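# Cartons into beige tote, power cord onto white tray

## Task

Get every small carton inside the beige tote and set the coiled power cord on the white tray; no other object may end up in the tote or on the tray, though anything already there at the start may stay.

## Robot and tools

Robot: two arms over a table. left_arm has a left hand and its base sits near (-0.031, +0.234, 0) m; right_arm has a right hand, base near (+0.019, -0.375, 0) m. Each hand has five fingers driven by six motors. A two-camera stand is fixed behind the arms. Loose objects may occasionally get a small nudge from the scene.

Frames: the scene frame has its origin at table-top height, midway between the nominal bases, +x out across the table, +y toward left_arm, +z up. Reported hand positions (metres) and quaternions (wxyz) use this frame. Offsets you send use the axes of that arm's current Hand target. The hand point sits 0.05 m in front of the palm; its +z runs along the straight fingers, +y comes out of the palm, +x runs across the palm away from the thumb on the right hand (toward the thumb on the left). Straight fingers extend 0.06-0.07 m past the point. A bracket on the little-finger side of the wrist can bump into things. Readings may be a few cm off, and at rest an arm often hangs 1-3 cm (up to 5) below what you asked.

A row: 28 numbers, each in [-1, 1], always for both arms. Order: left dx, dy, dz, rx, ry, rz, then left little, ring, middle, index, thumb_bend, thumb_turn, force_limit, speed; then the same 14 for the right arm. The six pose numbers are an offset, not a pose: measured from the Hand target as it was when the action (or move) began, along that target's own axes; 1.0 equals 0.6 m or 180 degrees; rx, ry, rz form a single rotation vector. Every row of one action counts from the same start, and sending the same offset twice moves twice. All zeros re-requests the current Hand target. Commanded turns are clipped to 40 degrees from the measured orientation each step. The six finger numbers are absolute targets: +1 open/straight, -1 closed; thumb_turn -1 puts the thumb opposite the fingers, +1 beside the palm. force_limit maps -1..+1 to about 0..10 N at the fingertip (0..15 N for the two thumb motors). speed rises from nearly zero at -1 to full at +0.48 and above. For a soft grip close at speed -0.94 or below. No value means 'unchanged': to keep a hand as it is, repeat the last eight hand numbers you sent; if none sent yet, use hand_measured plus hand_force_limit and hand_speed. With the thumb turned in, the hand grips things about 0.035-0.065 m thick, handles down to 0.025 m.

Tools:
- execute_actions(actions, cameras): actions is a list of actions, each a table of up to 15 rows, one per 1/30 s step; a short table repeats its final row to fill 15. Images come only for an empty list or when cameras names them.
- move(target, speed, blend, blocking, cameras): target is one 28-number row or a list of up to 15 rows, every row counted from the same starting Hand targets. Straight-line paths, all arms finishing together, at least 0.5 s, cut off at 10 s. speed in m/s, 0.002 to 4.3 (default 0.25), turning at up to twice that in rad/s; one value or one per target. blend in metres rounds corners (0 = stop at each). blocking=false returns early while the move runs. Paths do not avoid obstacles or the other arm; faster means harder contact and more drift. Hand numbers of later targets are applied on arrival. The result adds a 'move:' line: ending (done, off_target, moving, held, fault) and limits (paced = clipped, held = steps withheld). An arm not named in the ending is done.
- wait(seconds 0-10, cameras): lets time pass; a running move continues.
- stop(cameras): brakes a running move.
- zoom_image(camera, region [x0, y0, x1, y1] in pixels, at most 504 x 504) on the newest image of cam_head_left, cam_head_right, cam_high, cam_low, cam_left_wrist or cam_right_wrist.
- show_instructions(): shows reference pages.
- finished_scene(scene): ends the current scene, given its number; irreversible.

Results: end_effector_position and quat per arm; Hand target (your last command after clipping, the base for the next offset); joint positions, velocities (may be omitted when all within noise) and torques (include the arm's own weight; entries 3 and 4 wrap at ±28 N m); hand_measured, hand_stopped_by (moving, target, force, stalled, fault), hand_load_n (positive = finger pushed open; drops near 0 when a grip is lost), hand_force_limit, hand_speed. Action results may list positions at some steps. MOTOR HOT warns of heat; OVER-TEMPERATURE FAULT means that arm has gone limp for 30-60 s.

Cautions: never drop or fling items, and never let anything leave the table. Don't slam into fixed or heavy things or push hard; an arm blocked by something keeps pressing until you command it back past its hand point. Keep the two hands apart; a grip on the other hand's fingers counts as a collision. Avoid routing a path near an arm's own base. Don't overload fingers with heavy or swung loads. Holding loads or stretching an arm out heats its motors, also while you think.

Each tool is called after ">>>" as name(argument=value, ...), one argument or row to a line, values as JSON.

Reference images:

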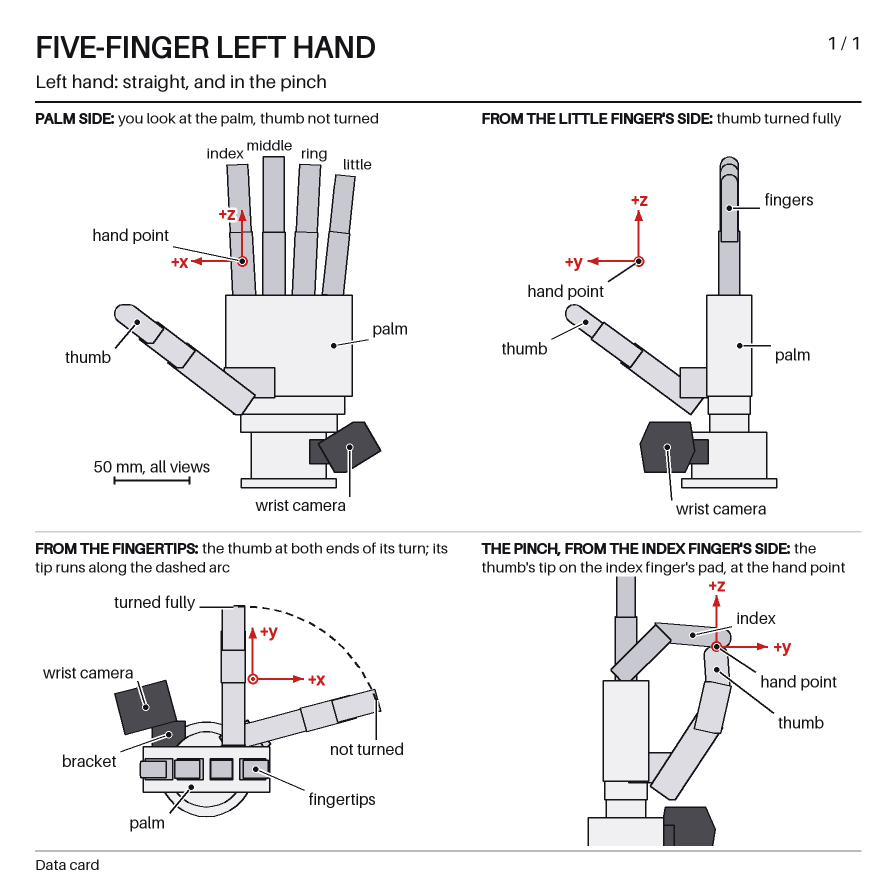

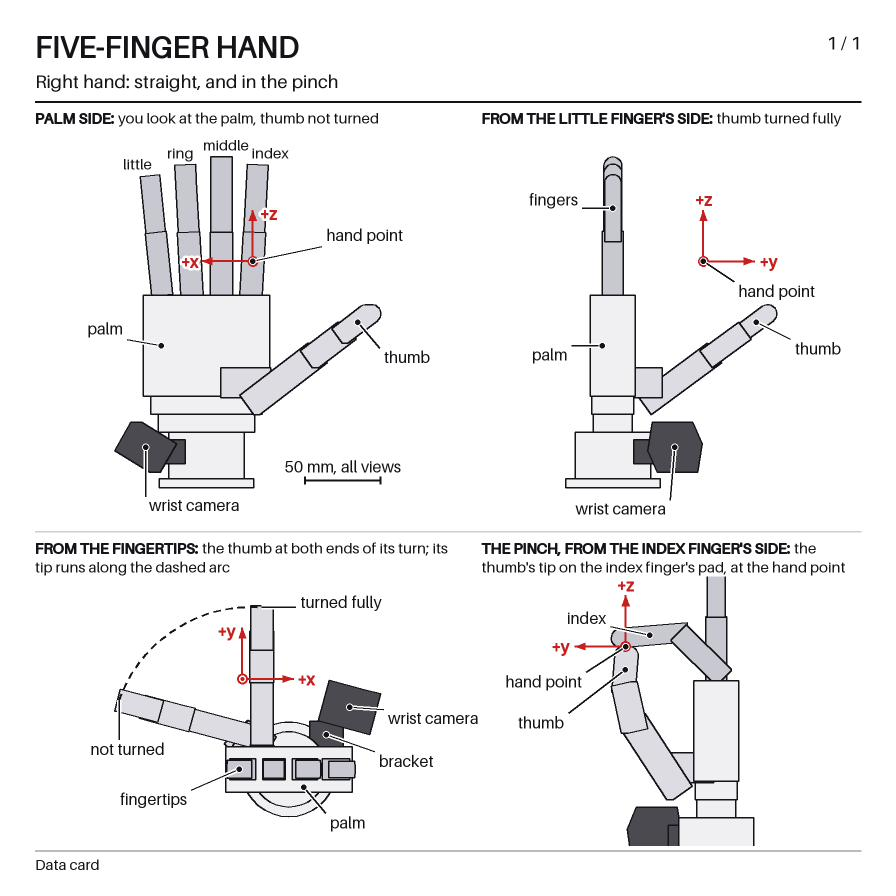

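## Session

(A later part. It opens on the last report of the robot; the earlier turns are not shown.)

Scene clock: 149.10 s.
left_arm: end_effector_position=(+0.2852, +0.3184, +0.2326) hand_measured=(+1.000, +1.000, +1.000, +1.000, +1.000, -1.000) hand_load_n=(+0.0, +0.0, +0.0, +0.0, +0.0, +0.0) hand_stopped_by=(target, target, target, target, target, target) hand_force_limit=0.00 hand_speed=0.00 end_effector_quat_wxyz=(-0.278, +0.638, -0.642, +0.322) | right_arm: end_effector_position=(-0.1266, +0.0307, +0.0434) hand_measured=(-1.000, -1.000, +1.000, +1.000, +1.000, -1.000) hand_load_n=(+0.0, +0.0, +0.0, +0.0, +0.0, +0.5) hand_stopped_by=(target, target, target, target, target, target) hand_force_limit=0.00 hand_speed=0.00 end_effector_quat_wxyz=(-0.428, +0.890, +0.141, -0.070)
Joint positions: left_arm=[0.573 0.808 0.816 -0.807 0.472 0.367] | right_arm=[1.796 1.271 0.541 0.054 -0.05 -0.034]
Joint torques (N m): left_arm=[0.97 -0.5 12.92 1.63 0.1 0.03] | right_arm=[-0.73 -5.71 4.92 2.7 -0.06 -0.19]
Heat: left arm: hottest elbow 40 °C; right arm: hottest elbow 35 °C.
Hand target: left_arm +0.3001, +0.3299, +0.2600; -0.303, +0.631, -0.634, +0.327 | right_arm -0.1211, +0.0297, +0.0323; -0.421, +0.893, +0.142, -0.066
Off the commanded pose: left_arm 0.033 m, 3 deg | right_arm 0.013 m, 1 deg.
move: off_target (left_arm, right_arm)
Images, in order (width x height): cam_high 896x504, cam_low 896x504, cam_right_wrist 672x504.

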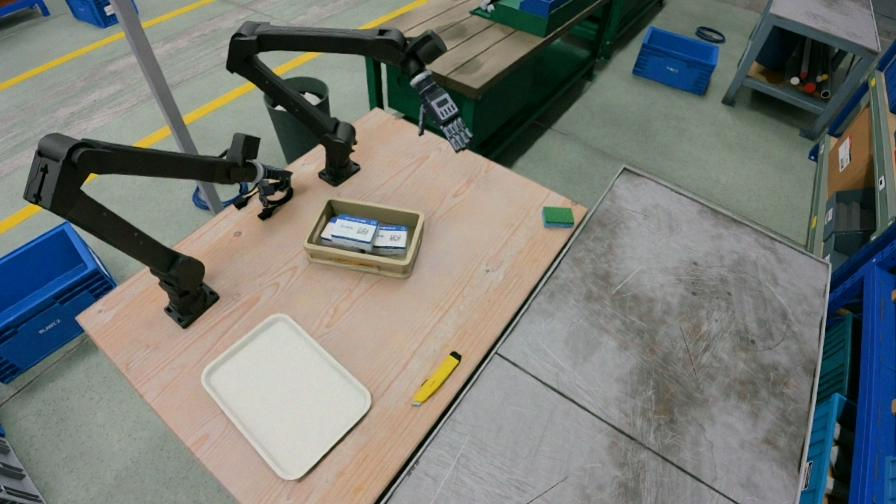

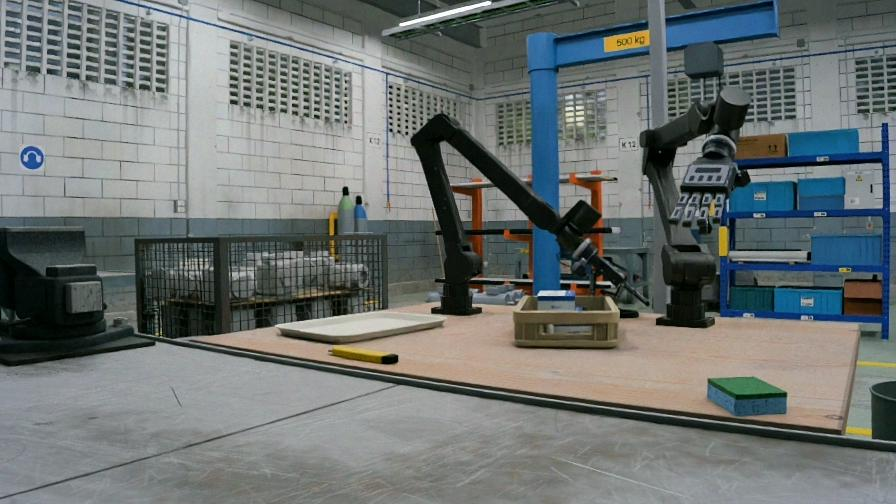

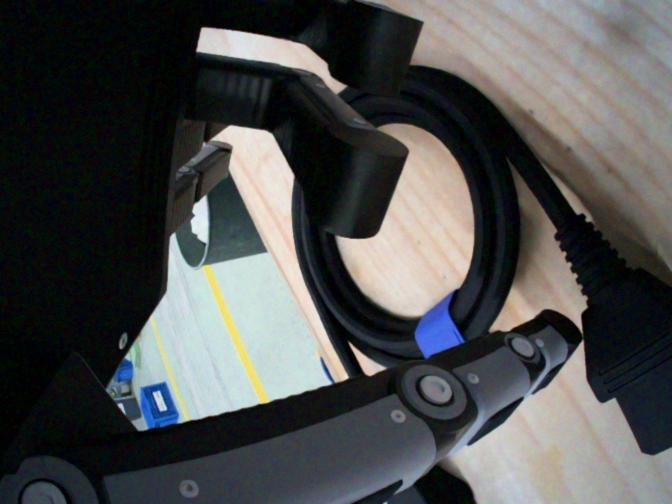

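>>> move(
  target=[0,0,0,0,0,0, 1,1,1,1,1,-1,0.0,0.0, 0.0065,0.0138,0.005,0,0.0257,0.0212, -1,-1,1,1,1,-1,0,0],
  speed=0.05,
  cameras=["cam_high","cam_low","cam_right_wrist"],
)

>>> zoom_image(
  camera="cam_high",
  region=[220, 140, 320, 230],
)

>>> zoom_image(
  camera="cam_low",
  region=[580, 240, 700, 330],
)

>>> zoom_image(
  camera="cam_right_wrist",
  region=[372, 204, 672, 504],
)

Scene clock: 151.23 s.
left_arm: end_effector_position=(+0.2852, +0.3184, +0.2326) hand_measured=(+1.000, +1.000, +1.000, +1.000, +1.000, -1.000) hand_load_n=(+0.0, +0.0, +0.0, +0.0, +0.0, +0.0) hand_stopped_by=(target, target, target, target, target, target) hand_force_limit=0.00 hand_speed=0.00 end_effector_quat_wxyz=(-0.278, +0.638, -0.642, +0.322) | right_arm: end_effector_position=(-0.1131, +0.0330, +0.0359) hand_measured=(-1.000, -1.000, +1.000, +1.000, +1.000, -1.000) hand_load_n=(+0.0, +0.0, +0.0, +0.0, +0.0, +0.0) hand_stopped_by=(target, target, target, target, target, target) hand_force_limit=0.00 hand_speed=0.00 end_effector_quat_wxyz=(-0.433, +0.895, +0.095, -0.042)
Joint positions: left_arm=[0.573 0.808 0.816 -0.807 0.472 0.367] | right_arm=[1.798 1.276 0.518 0.087 0.043 0.025]
Joint torques (N m): left_arm=[0.91 -0.62 12.92 1.65 0.1 0.02] | right_arm=[1.44 -4.66 4.71 2.99 0.19 -0.04]
Heat: left arm: hottest elbow 40 °C; right arm: hottest elbow 35 °C.
Hand target: left_arm +0.3001, +0.3299, +0.2600; -0.303, +0.631, -0.634, +0.327 | right_arm -0.1165, +0.0281, +0.0241; -0.424, +0.899, +0.095, -0.044
Off the commanded pose: left_arm 0.033 m, 3 deg | right_arm 0.013 m, 1 deg.
move: off_target (left_arm, right_arm)
Images, in order (width x height): cam_high 896x504, cam_low 896x504, cam_right_wrist 672x504.

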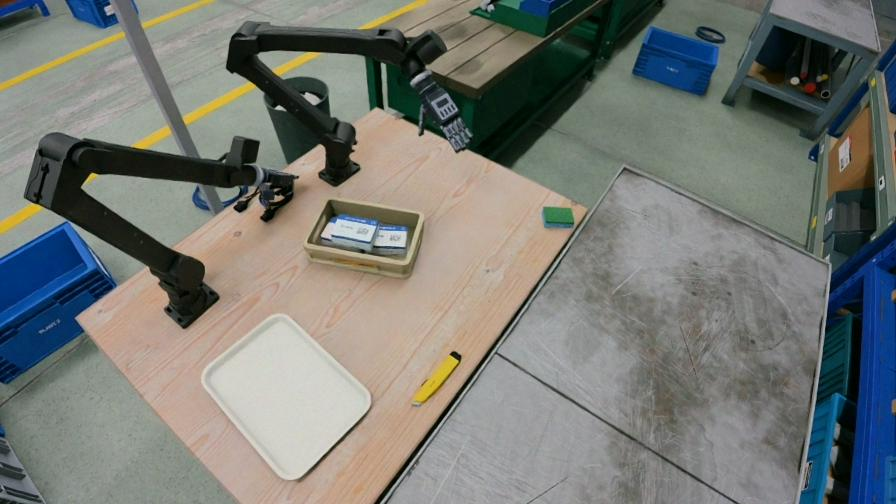

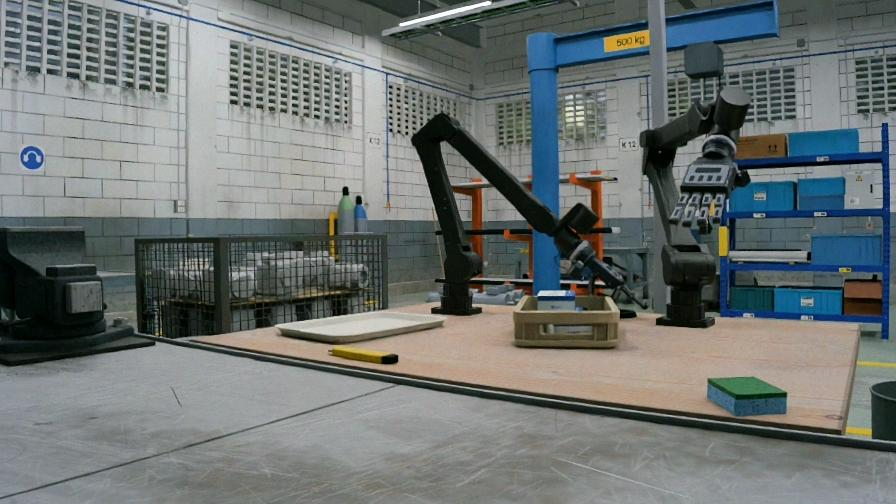

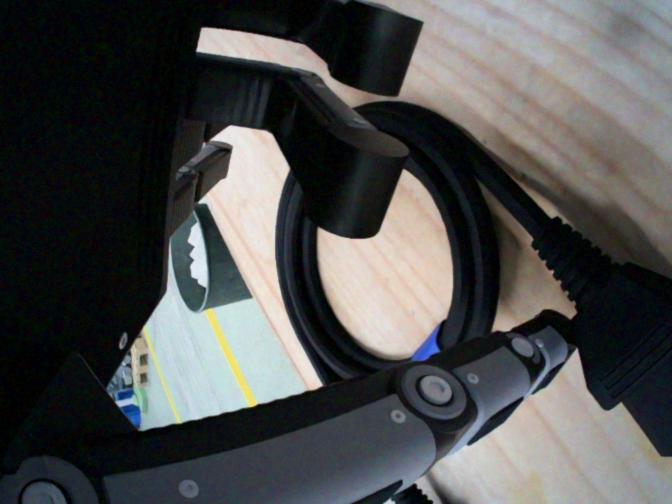

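Scaled by 5.040 from the camera's 896x504 image, which has a finer 1280x720 frame.

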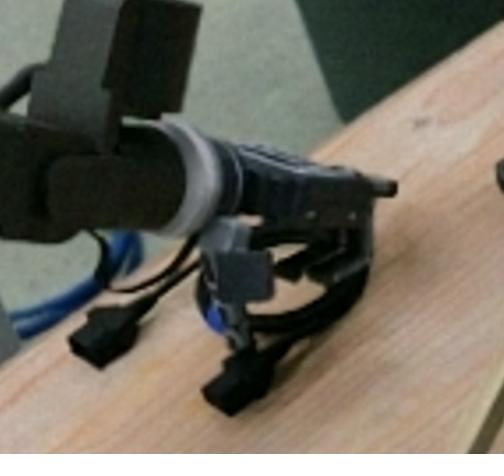

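Scaled by 4.200 from the camera's 896x504 image, which has a finer 1280x720 frame.

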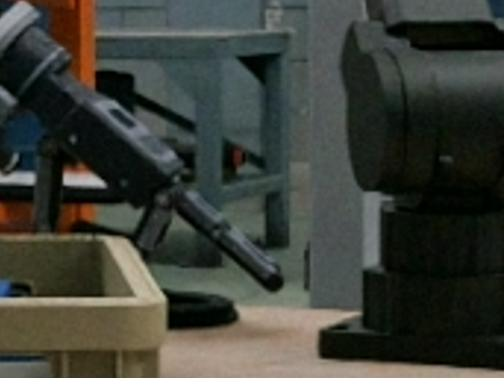

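Scaled by 1.680 from the camera's 672x504 image, which has a finer 960x720 frame.

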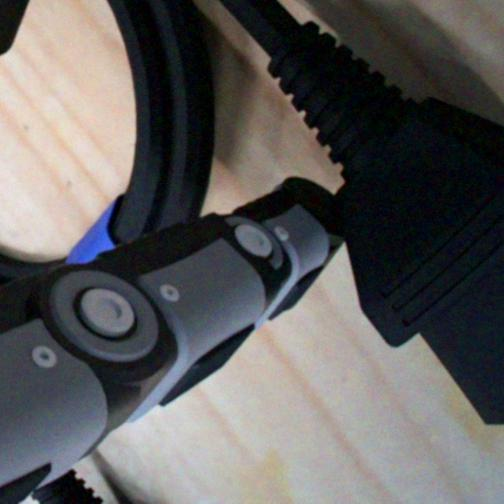

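>>> move(
  target=[0,0,0,0,0,0, 1,1,1,1,1,-1,0.0,0.0, -0.018,0.003,-0.0036,0,0,0, -1,-1,1,1,1,-1,0,0],
  speed=0.05,
  cameras=["cam_high","cam_low","cam_right_wrist"],
)

>>> zoom_image(
  camera="cam_high",
  region=[220, 140, 320, 230],
)

>>> zoom_image(
  camera="cam_low",
  region=[580, 240, 700, 330],
)

>>> zoom_image(
  camera="cam_right_wrist",
  region=[372, 204, 672, 504],
)

Scene clock: 152.63 s.
left_arm: end_effector_position=(+0.2852, +0.3184, +0.2326) hand_measured=(+1.000, +1.000, +1.000, +1.000, +1.000, -1.000) hand_load_n=(+0.0, +0.0, -0.5, +0.0, +0.0, +0.0) hand_stopped_by=(target, target, target, target, target, target) hand_force_limit=0.00 hand_speed=0.00 end_effector_quat_wxyz=(-0.278, +0.638, -0.642, +0.322) | right_arm: end_effector_position=(-0.1228, +0.0276, +0.0335) hand_measured=(-1.000, -1.000, +1.000, +1.000, +1.000, -1.000) hand_load_n=(+0.0, +0.0, -0.5, +0.0, +0.0, +0.0) hand_stopped_by=(target, target, target, target, target, target) hand_force_limit=0.00 hand_speed=0.00 end_effector_quat_wxyz=(-0.431, +0.896, +0.096, -0.041)
Joint positions: left_arm=[0.573 0.808 0.816 -0.807 0.472 0.367] | right_arm=[1.833 1.276 0.512 0.087 0.071 0.045]
Joint torques (N m): left_arm=[1.03 -0.5 12.92 1.63 0.1 0.03] | right_arm=[0.85 -4.66 4.85 2.77 0.18 0.01]
Heat: left arm: hottest elbow 41 °C; right arm: hottest elbow 35 °C.
Hand target: left_arm +0.3001, +0.3299, +0.2600; -0.303, +0.631, -0.634, +0.327 | right_arm -0.1264, +0.0231, +0.0240; -0.424, +0.899, +0.095, -0.044
Off the commanded pose: left_arm 0.033 m, 3 deg | right_arm 0.011 m, 1 deg.
move: off_target (left_arm, right_arm)
Images, in order (width x height): cam_high 896x504, cam_low 896x504, cam_right_wrist 672x504.

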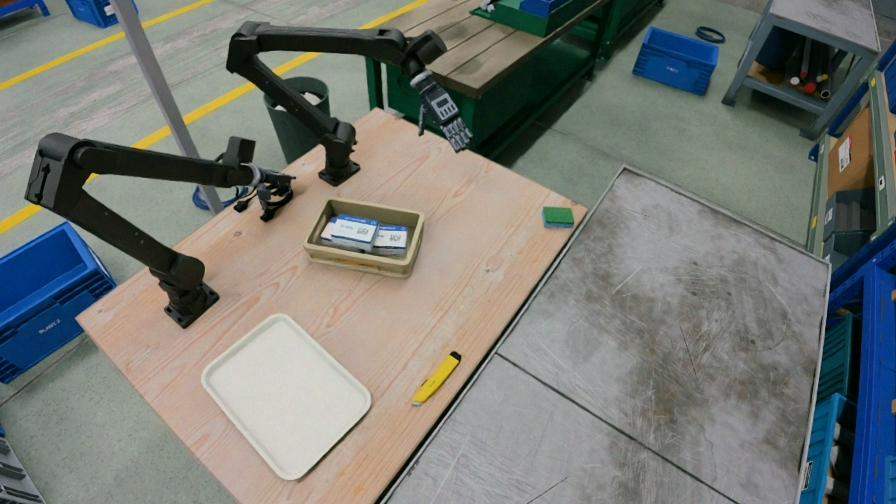

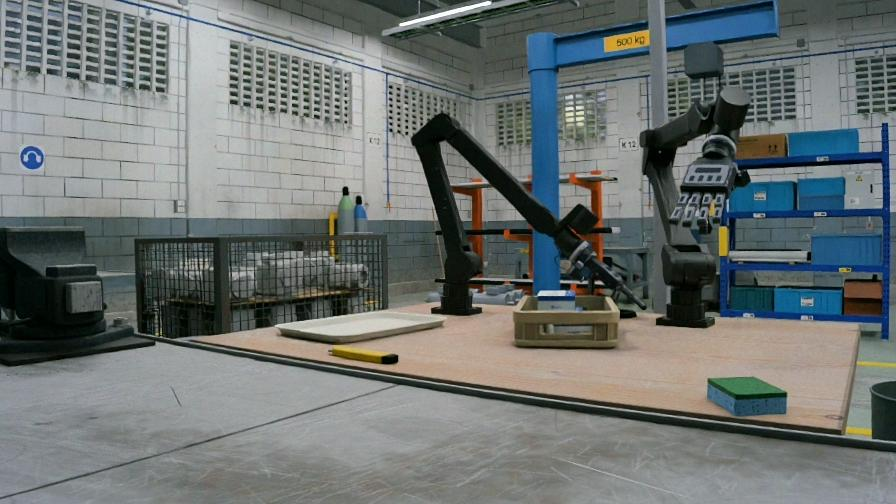

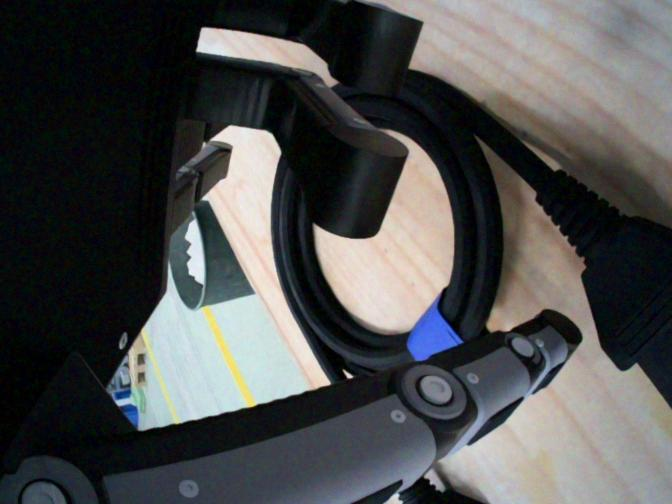

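Scaled by 5.040 from the camera's 896x504 image, which has a finer 1280x720 frame.

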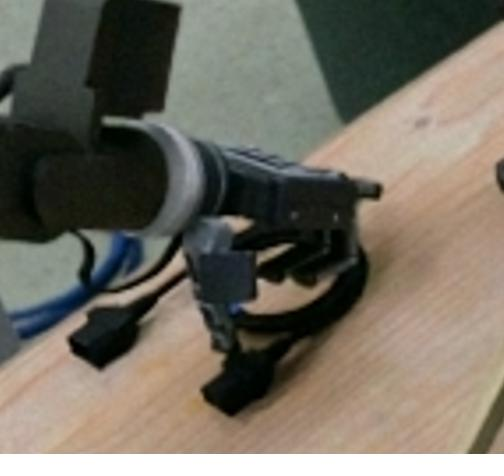

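Scaled by 4.200 from the camera's 896x504 image, which has a finer 1280x720 frame.

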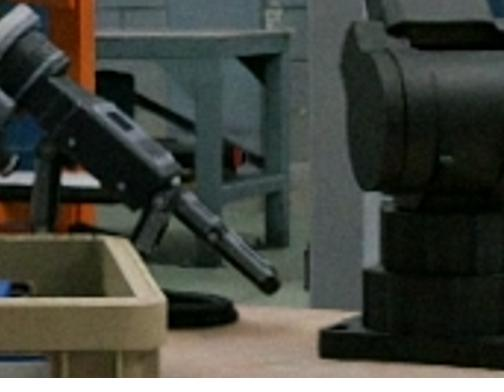

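Scaled by 1.680 from the camera's 672x504 image, which has a finer 960x720 frame.

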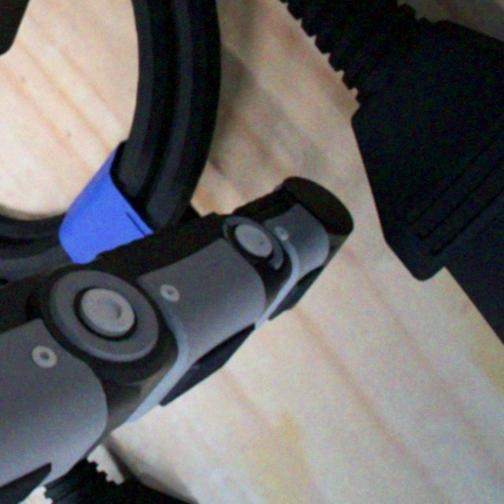

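>>> move(
  target=[0,0,0,0,0,0, 1,1,1,1,1,-1,0.0,0.0, 0,0,0,0,0,0, -1,-1,0.2,0.2,1,-1,0,-0.8],
  speed=0.05,
  cameras=["cam_high","cam_low","cam_right_wrist"],
)

>>> zoom_image(
  camera="cam_high",
  region=[220, 140, 320, 230],
)

>>> zoom_image(
  camera="cam_low",
  region=[580, 240, 700, 330],
)

>>> zoom_image(
  camera="cam_right_wrist",
  region=[372, 204, 672, 504],
)

Scene clock: 154.10 s.
left_arm: end_effector_position=(+0.2852, +0.3184, +0.2326) hand_measured=(+1.000, +1.000, +1.000, +1.000, +1.000, -1.000) hand_load_n=(+0.0, +0.0, +0.0, +0.0, +0.0, +0.0) hand_stopped_by=(target, target, target, target, target, target) hand_force_limit=0.00 hand_speed=0.00 end_effector_quat_wxyz=(-0.278, +0.638, -0.642, +0.322) | right_arm: end_effector_position=(-0.1241, +0.0307, +0.0362) hand_measured=(-1.000, -1.000, +0.506, +0.506, +1.000, -1.000) hand_load_n=(+0.0, +0.0, +6.5, +6.5, +2.5, +0.0) hand_stopped_by=(target, target, force, force, target, target) hand_force_limit=0.00 hand_speed=-0.80 end_effector_quat_wxyz=(-0.438, +0.893, +0.093, -0.043)
Joint positions: left_arm=[0.573 0.808 0.816 -0.807 0.472 0.367] | right_arm=[1.833 1.276 0.512 0.102 0.072 0.05]
Joint torques (N m): left_arm=[0.91 -0.56 12.93 1.66 0.09 0.03] | right_arm=[0.56 -4.01 4.74 2.07 0.16 -0.04]
Heat: left arm: hottest elbow 41 °C; right arm: hottest elbow 35 °C.
Hand target: left_arm +0.3001, +0.3299, +0.2600; -0.303, +0.631, -0.634, +0.327 | right_arm -0.1265, +0.0231, +0.0240; -0.424, +0.899, +0.095, -0.044
Off the commanded pose: left_arm 0.033 m, 3 deg | right_arm 0.014 m, 2 deg.
move: off_target (left_arm, right_arm)
Images, in order (width x height): cam_high 896x504, cam_low 896x504, cam_right_wrist 672x504.

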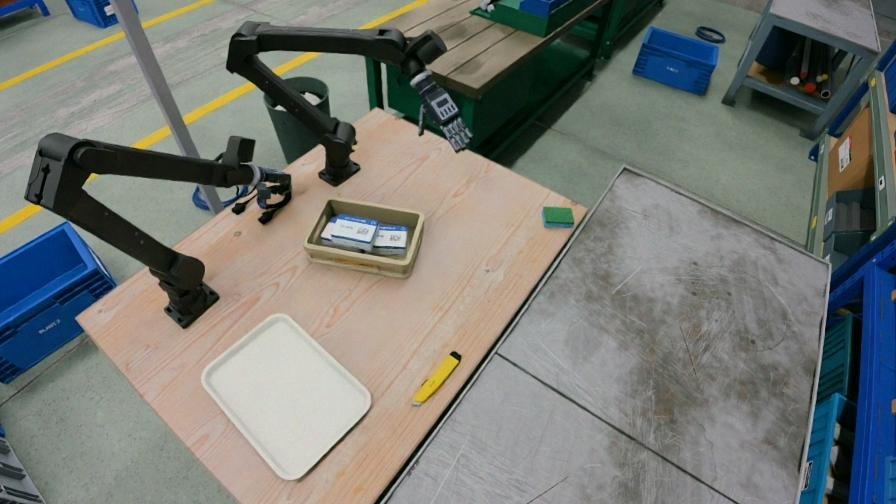

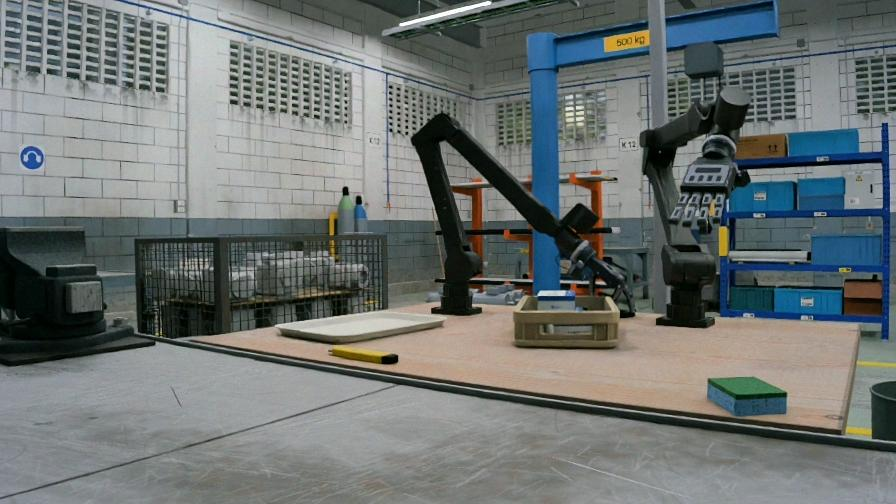

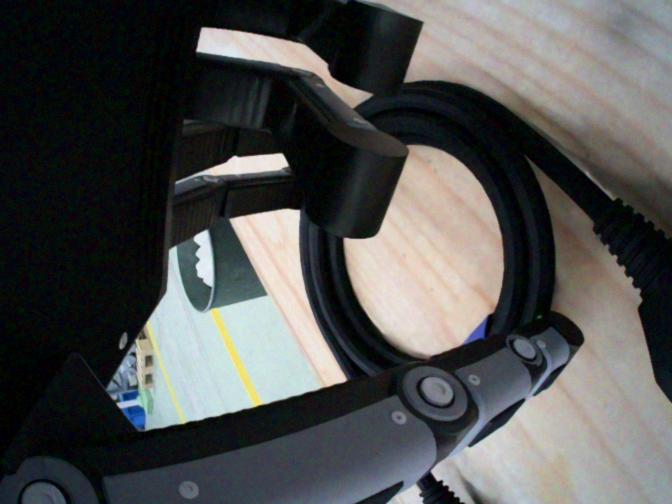

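Scaled by 5.040 from the camera's 896x504 image, which has a finer 1280x720 frame.

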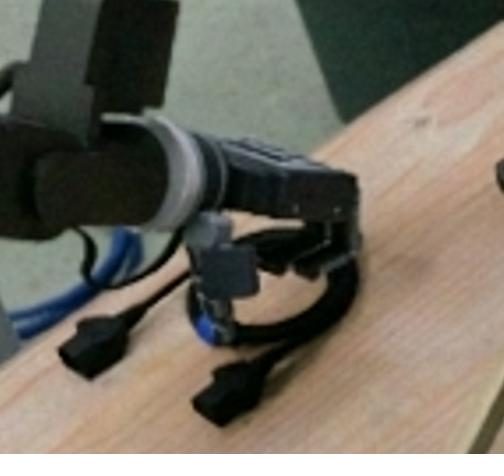

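Scaled by 4.200 from the camera's 896x504 image, which has a finer 1280x720 frame.

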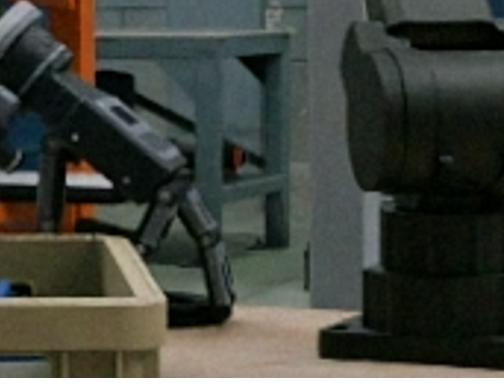

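Scaled by 1.680 from the camera's 672x504 image, which has a finer 960x720 frame.

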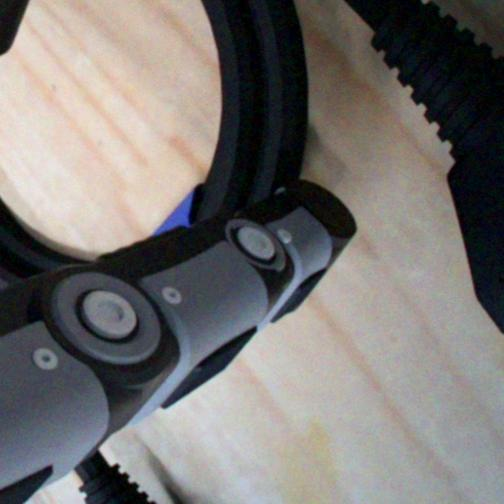

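>>> move(
  target=[0,0,0,0,0,0, 1,1,1,1,1,-1,0.0,0.0, 0,-0.1028,-0.0846,0,0,0, -1,-1,0.2,0.2,1,-1,0,-0.8],
  speed=0.06,
  cameras=["cam_high","cam_low","cam_right_wrist"],
)

>>> zoom_image(
  camera="cam_high",
  region=[220, 140, 320, 230],
)

>>> zoom_image(
  camera="cam_low",
  region=[580, 240, 700, 330],
)

Scene clock: 156.37 s.
left_arm: end_effector_position=(+0.2852, +0.3184, +0.2326) hand_measured=(+1.000, +1.000, +1.000, +1.000, +1.000, -1.000) hand_load_n=(+0.0, +0.0, +0.0, +0.0, +0.0, +0.0) hand_stopped_by=(target, target, target, target, target, target) hand_force_limit=0.00 hand_speed=0.00 end_effector_quat_wxyz=(-0.278, +0.638, -0.642, +0.322) | right_arm: end_effector_position=(-0.1168, +0.0058, +0.0753) hand_measured=(-1.000, -1.000, +0.506, +0.506, +1.000, -1.000) hand_load_n=(+0.0, +0.0, +5.5, +6.5, +2.5, +0.0) hand_stopped_by=(target, target, force, force, target, target) hand_force_limit=0.00 hand_speed=-0.80 end_effector_quat_wxyz=(-0.400, +0.911, +0.097, -0.036)
Joint positions: left_arm=[0.573 0.808 0.816 -0.807 0.472 0.367] | right_arm=[1.834 1.125 0.575 -0.198 0.072 0.051]
Joint torques (N m): left_arm=[0.97 -0.56 12.93 1.65 0.1 0.02] | right_arm=[0.67 -7 9.59 1.77 0.18 -0.05]
Heat: left arm: hottest elbow 41 °C; right arm: hottest elbow 35 °C.
Hand target: left_arm +0.3001, +0.3299, +0.2600; -0.303, +0.631, -0.634, +0.327 | right_arm -0.1267, +0.0231, +0.1038; -0.424, +0.899, +0.095, -0.044
Off the commanded pose: left_arm 0.033 m, 3 deg | right_arm 0.035 m, 3 deg.
move: off_target (left_arm, right_arm)
Images, in order (width x height): cam_high 896x504, cam_low 896x504, cam_right_wrist 672x504.

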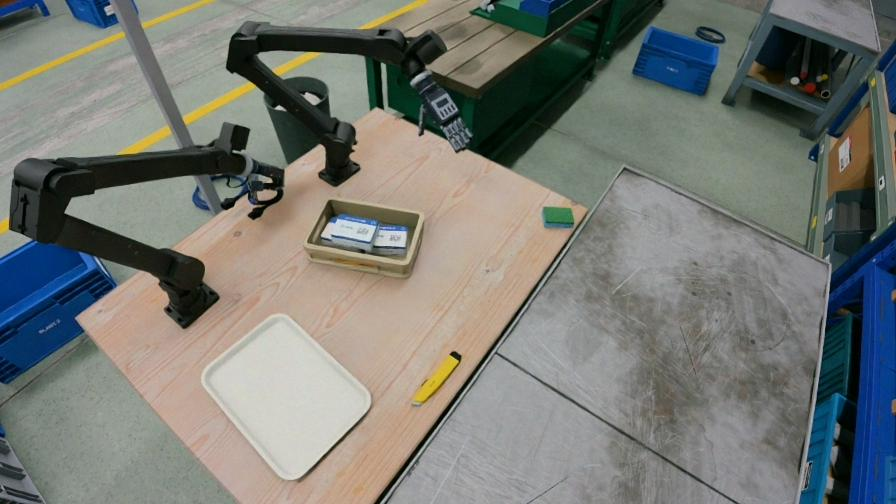

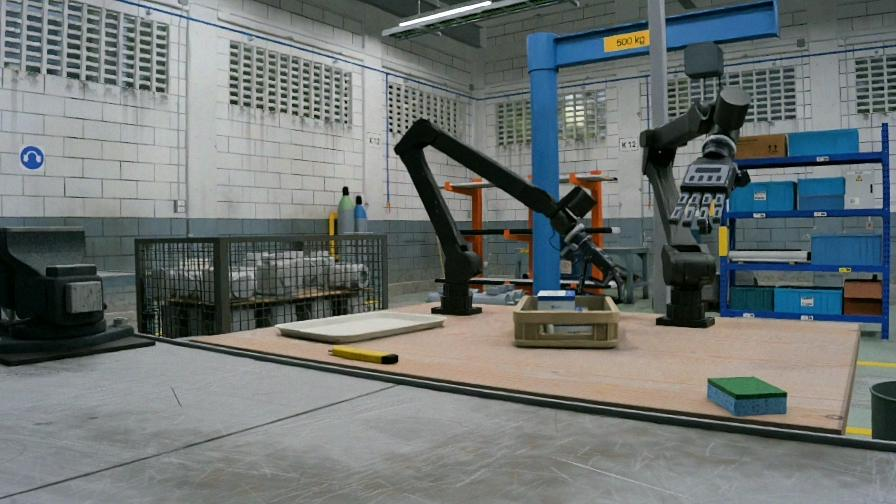

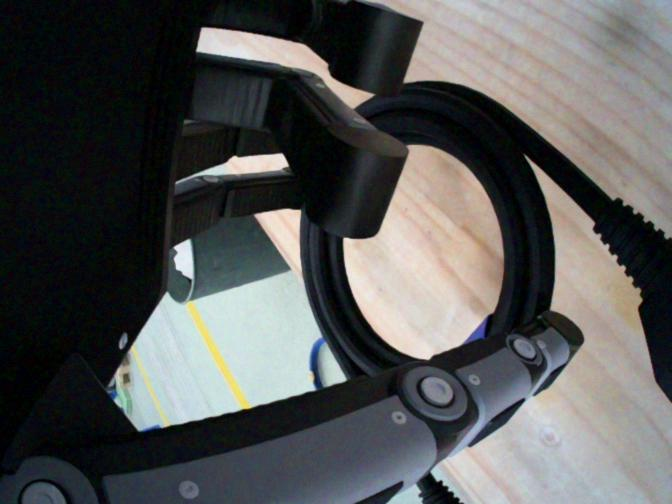

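Scaled by 5.040 from the camera's 896x504 image, which has a finer 1280x720 frame.

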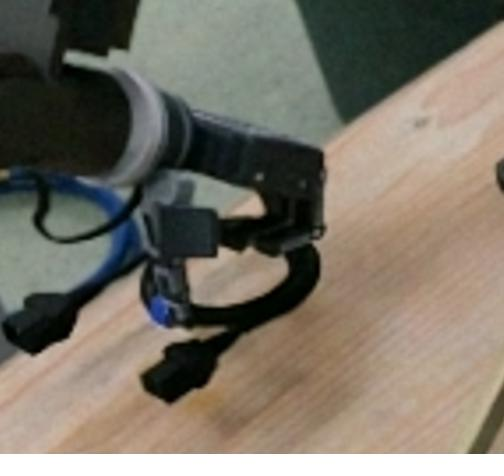

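Scaled by 4.200 from the camera's 896x504 image, which has a finer 1280x720 frame.

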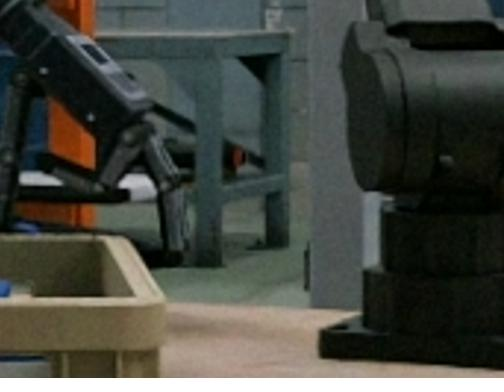

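>>> move(
  target=[
    [0,0,0,0,0,0, 1,1,1,1,1,-1,0.0,0.0, 0.0003,-0.167,-0.1375,0,0,0, -1,-1,0.2,0.2,1,-1,0,-0.8],
    [0,0,0,0,0,0, 1,1,1,1,1,-1,0.0,0.0, 0.5652,-0.051,-0.2927,-0.0003,0.1884,0.155, -1,-1,0.2,0.2,1,-1,0,-0.8],
    [0,0,0,0,0,0, 1,1,1,1,1,-1,0.0,0.0, 0.7332,0.1395,-0.5237,-0.0006,0.3169,0.2608, -1,-1,0.2,0.2,1,-1,0,-0.8],
    [0,0,0,0,0,0, 1,1,1,1,1,-1,0.0,0.0, 0.6963,0.3912,-0.7248,-0.0008,0.4368,0.3595, -1,-1,0.2,0.2,1,-1,0,-0.8],
  ],
  speed=0.2,
  blend=[0.03,0.05,0.05,0],
  cameras=["all"],
)

>>> zoom_image(
  camera="cam_head_right",
  region=[580, 180, 800, 400],
)

>>> zoom_image(
  camera="cam_low",
  region=[260, 200, 480, 360],
)

Scene clock: 163.33 s.
left_arm: end_effector_position=(+0.2852, +0.3184, +0.2326) hand_measured=(+1.000, +1.000, +1.000, +1.000, +1.000, -1.000) hand_load_n=(+0.0, +0.0, +0.0, +0.0, +0.0, +0.0) hand_stopped_by=(target, target, target, target, target, target) hand_force_limit=0.00 hand_speed=0.00 end_effector_quat_wxyz=(-0.278, +0.638, -0.642, +0.322) | right_arm: end_effector_position=(+0.3810, -0.3601, +0.1978) hand_measured=(-1.000, -1.000, +0.506, +0.506, +1.000, -1.000) hand_load_n=(+0.0, +0.0, +5.5, +6.5, +2.5, +0.0) hand_stopped_by=(target, target, force, force, target, target) hand_force_limit=0.00 hand_speed=-0.80 end_effector_quat_wxyz=(-0.298, +0.643, -0.642, +0.293)
Joint positions: left_arm=[0.573 0.808 0.816 -0.807 0.472 0.367] | right_arm=[-0.097 0.837 0.734 -0.608 -0.056 -0.042]
Joint torques (N m): left_arm=[0.97 -0.5 12.89 1.63 0.09 0.03] | right_arm=[-2.08 -3.08 7.13 3.06 -0.11 -0.17]
Heat: left arm: hottest elbow 41 °C; right arm: hottest elbow 35 °C.
Hand target: left_arm +0.3001, +0.3299, +0.2600; -0.303, +0.631, -0.634, +0.327 | right_arm +0.3829, -0.3640, +0.2005; -0.302, +0.641, -0.638, +0.302
Off the commanded pose: left_arm 0.033 m, 3 deg | right_arm 0.005 m, 1 deg.
move: off_target (left_arm)

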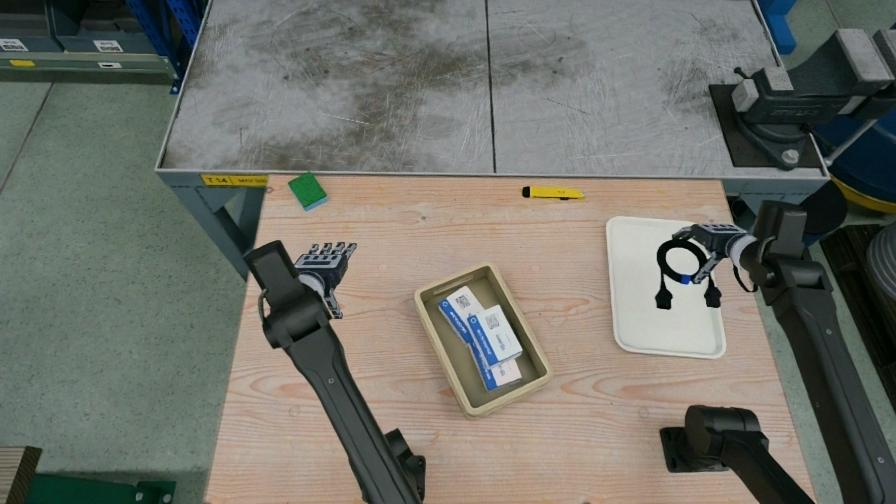

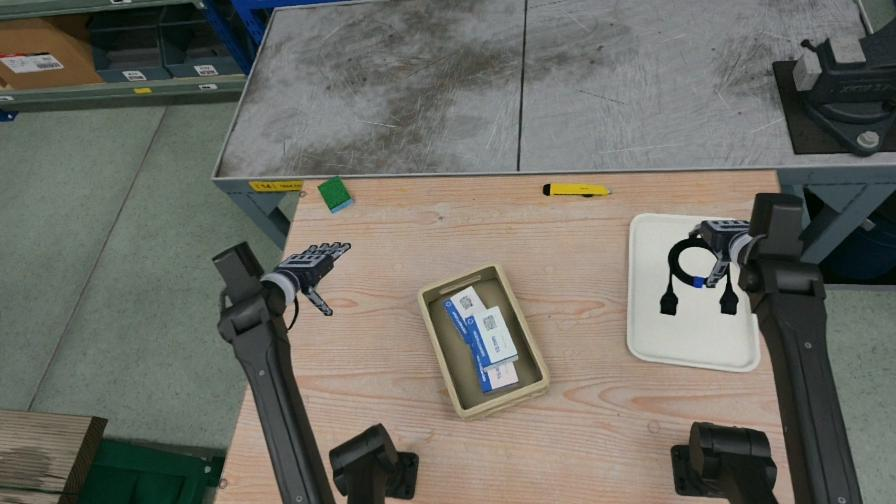

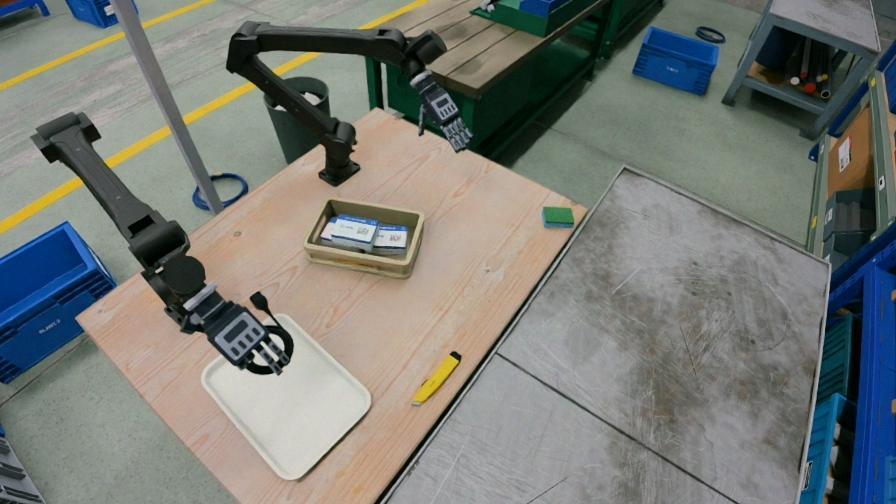

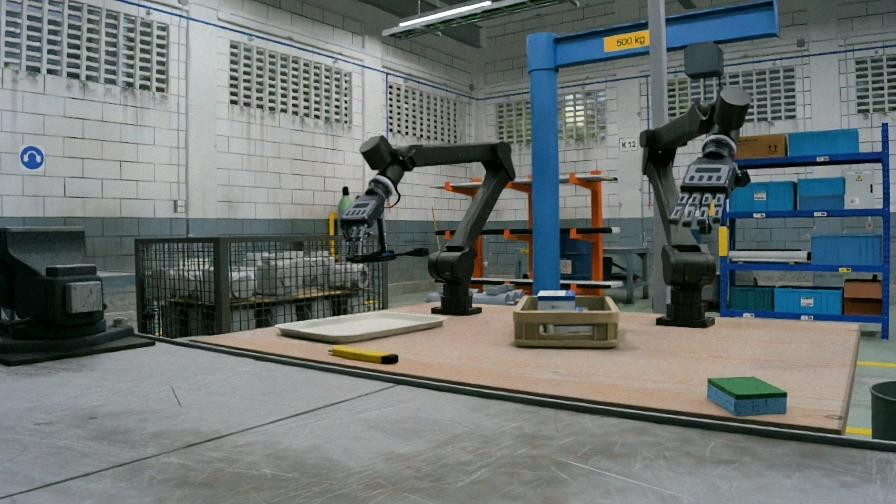

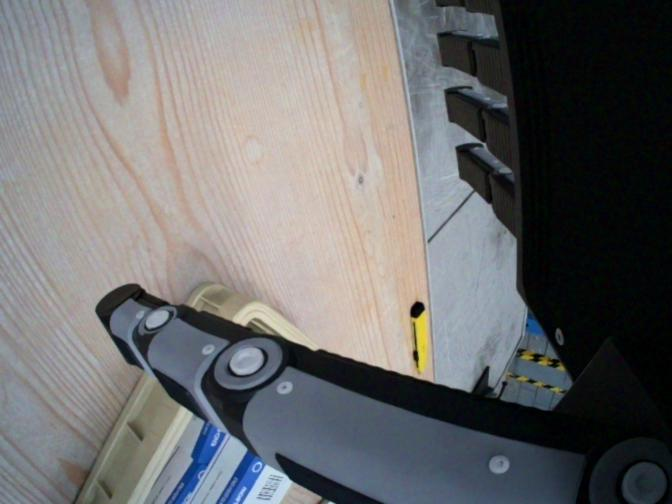

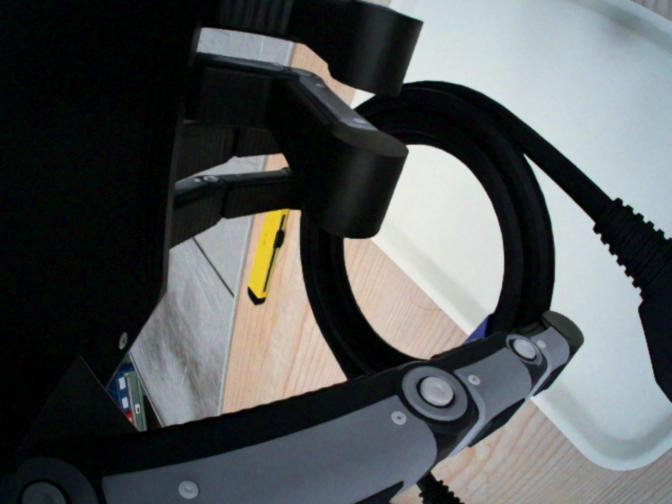

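Scaled by 2.291 from the camera's 896x504 image, which has a finer 1280x720 frame.

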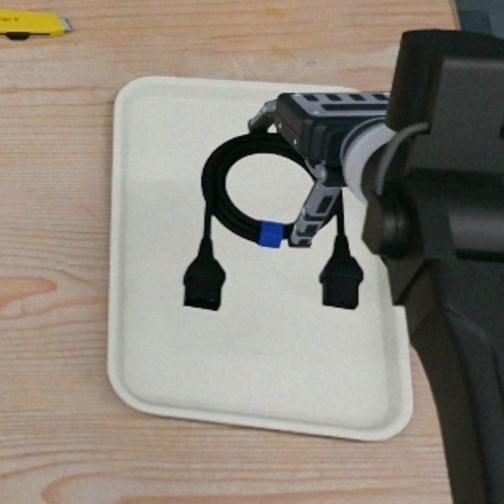

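Scaled by 2.291 from the camera's 896x504 image, which has a finer 1280x720 frame.

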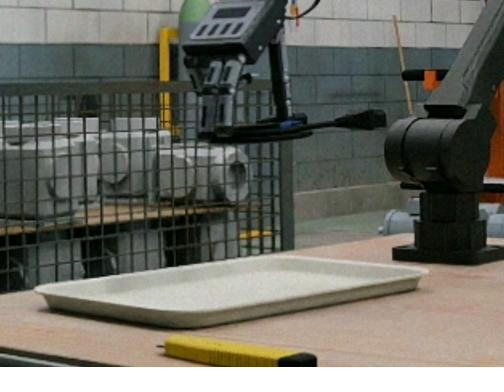

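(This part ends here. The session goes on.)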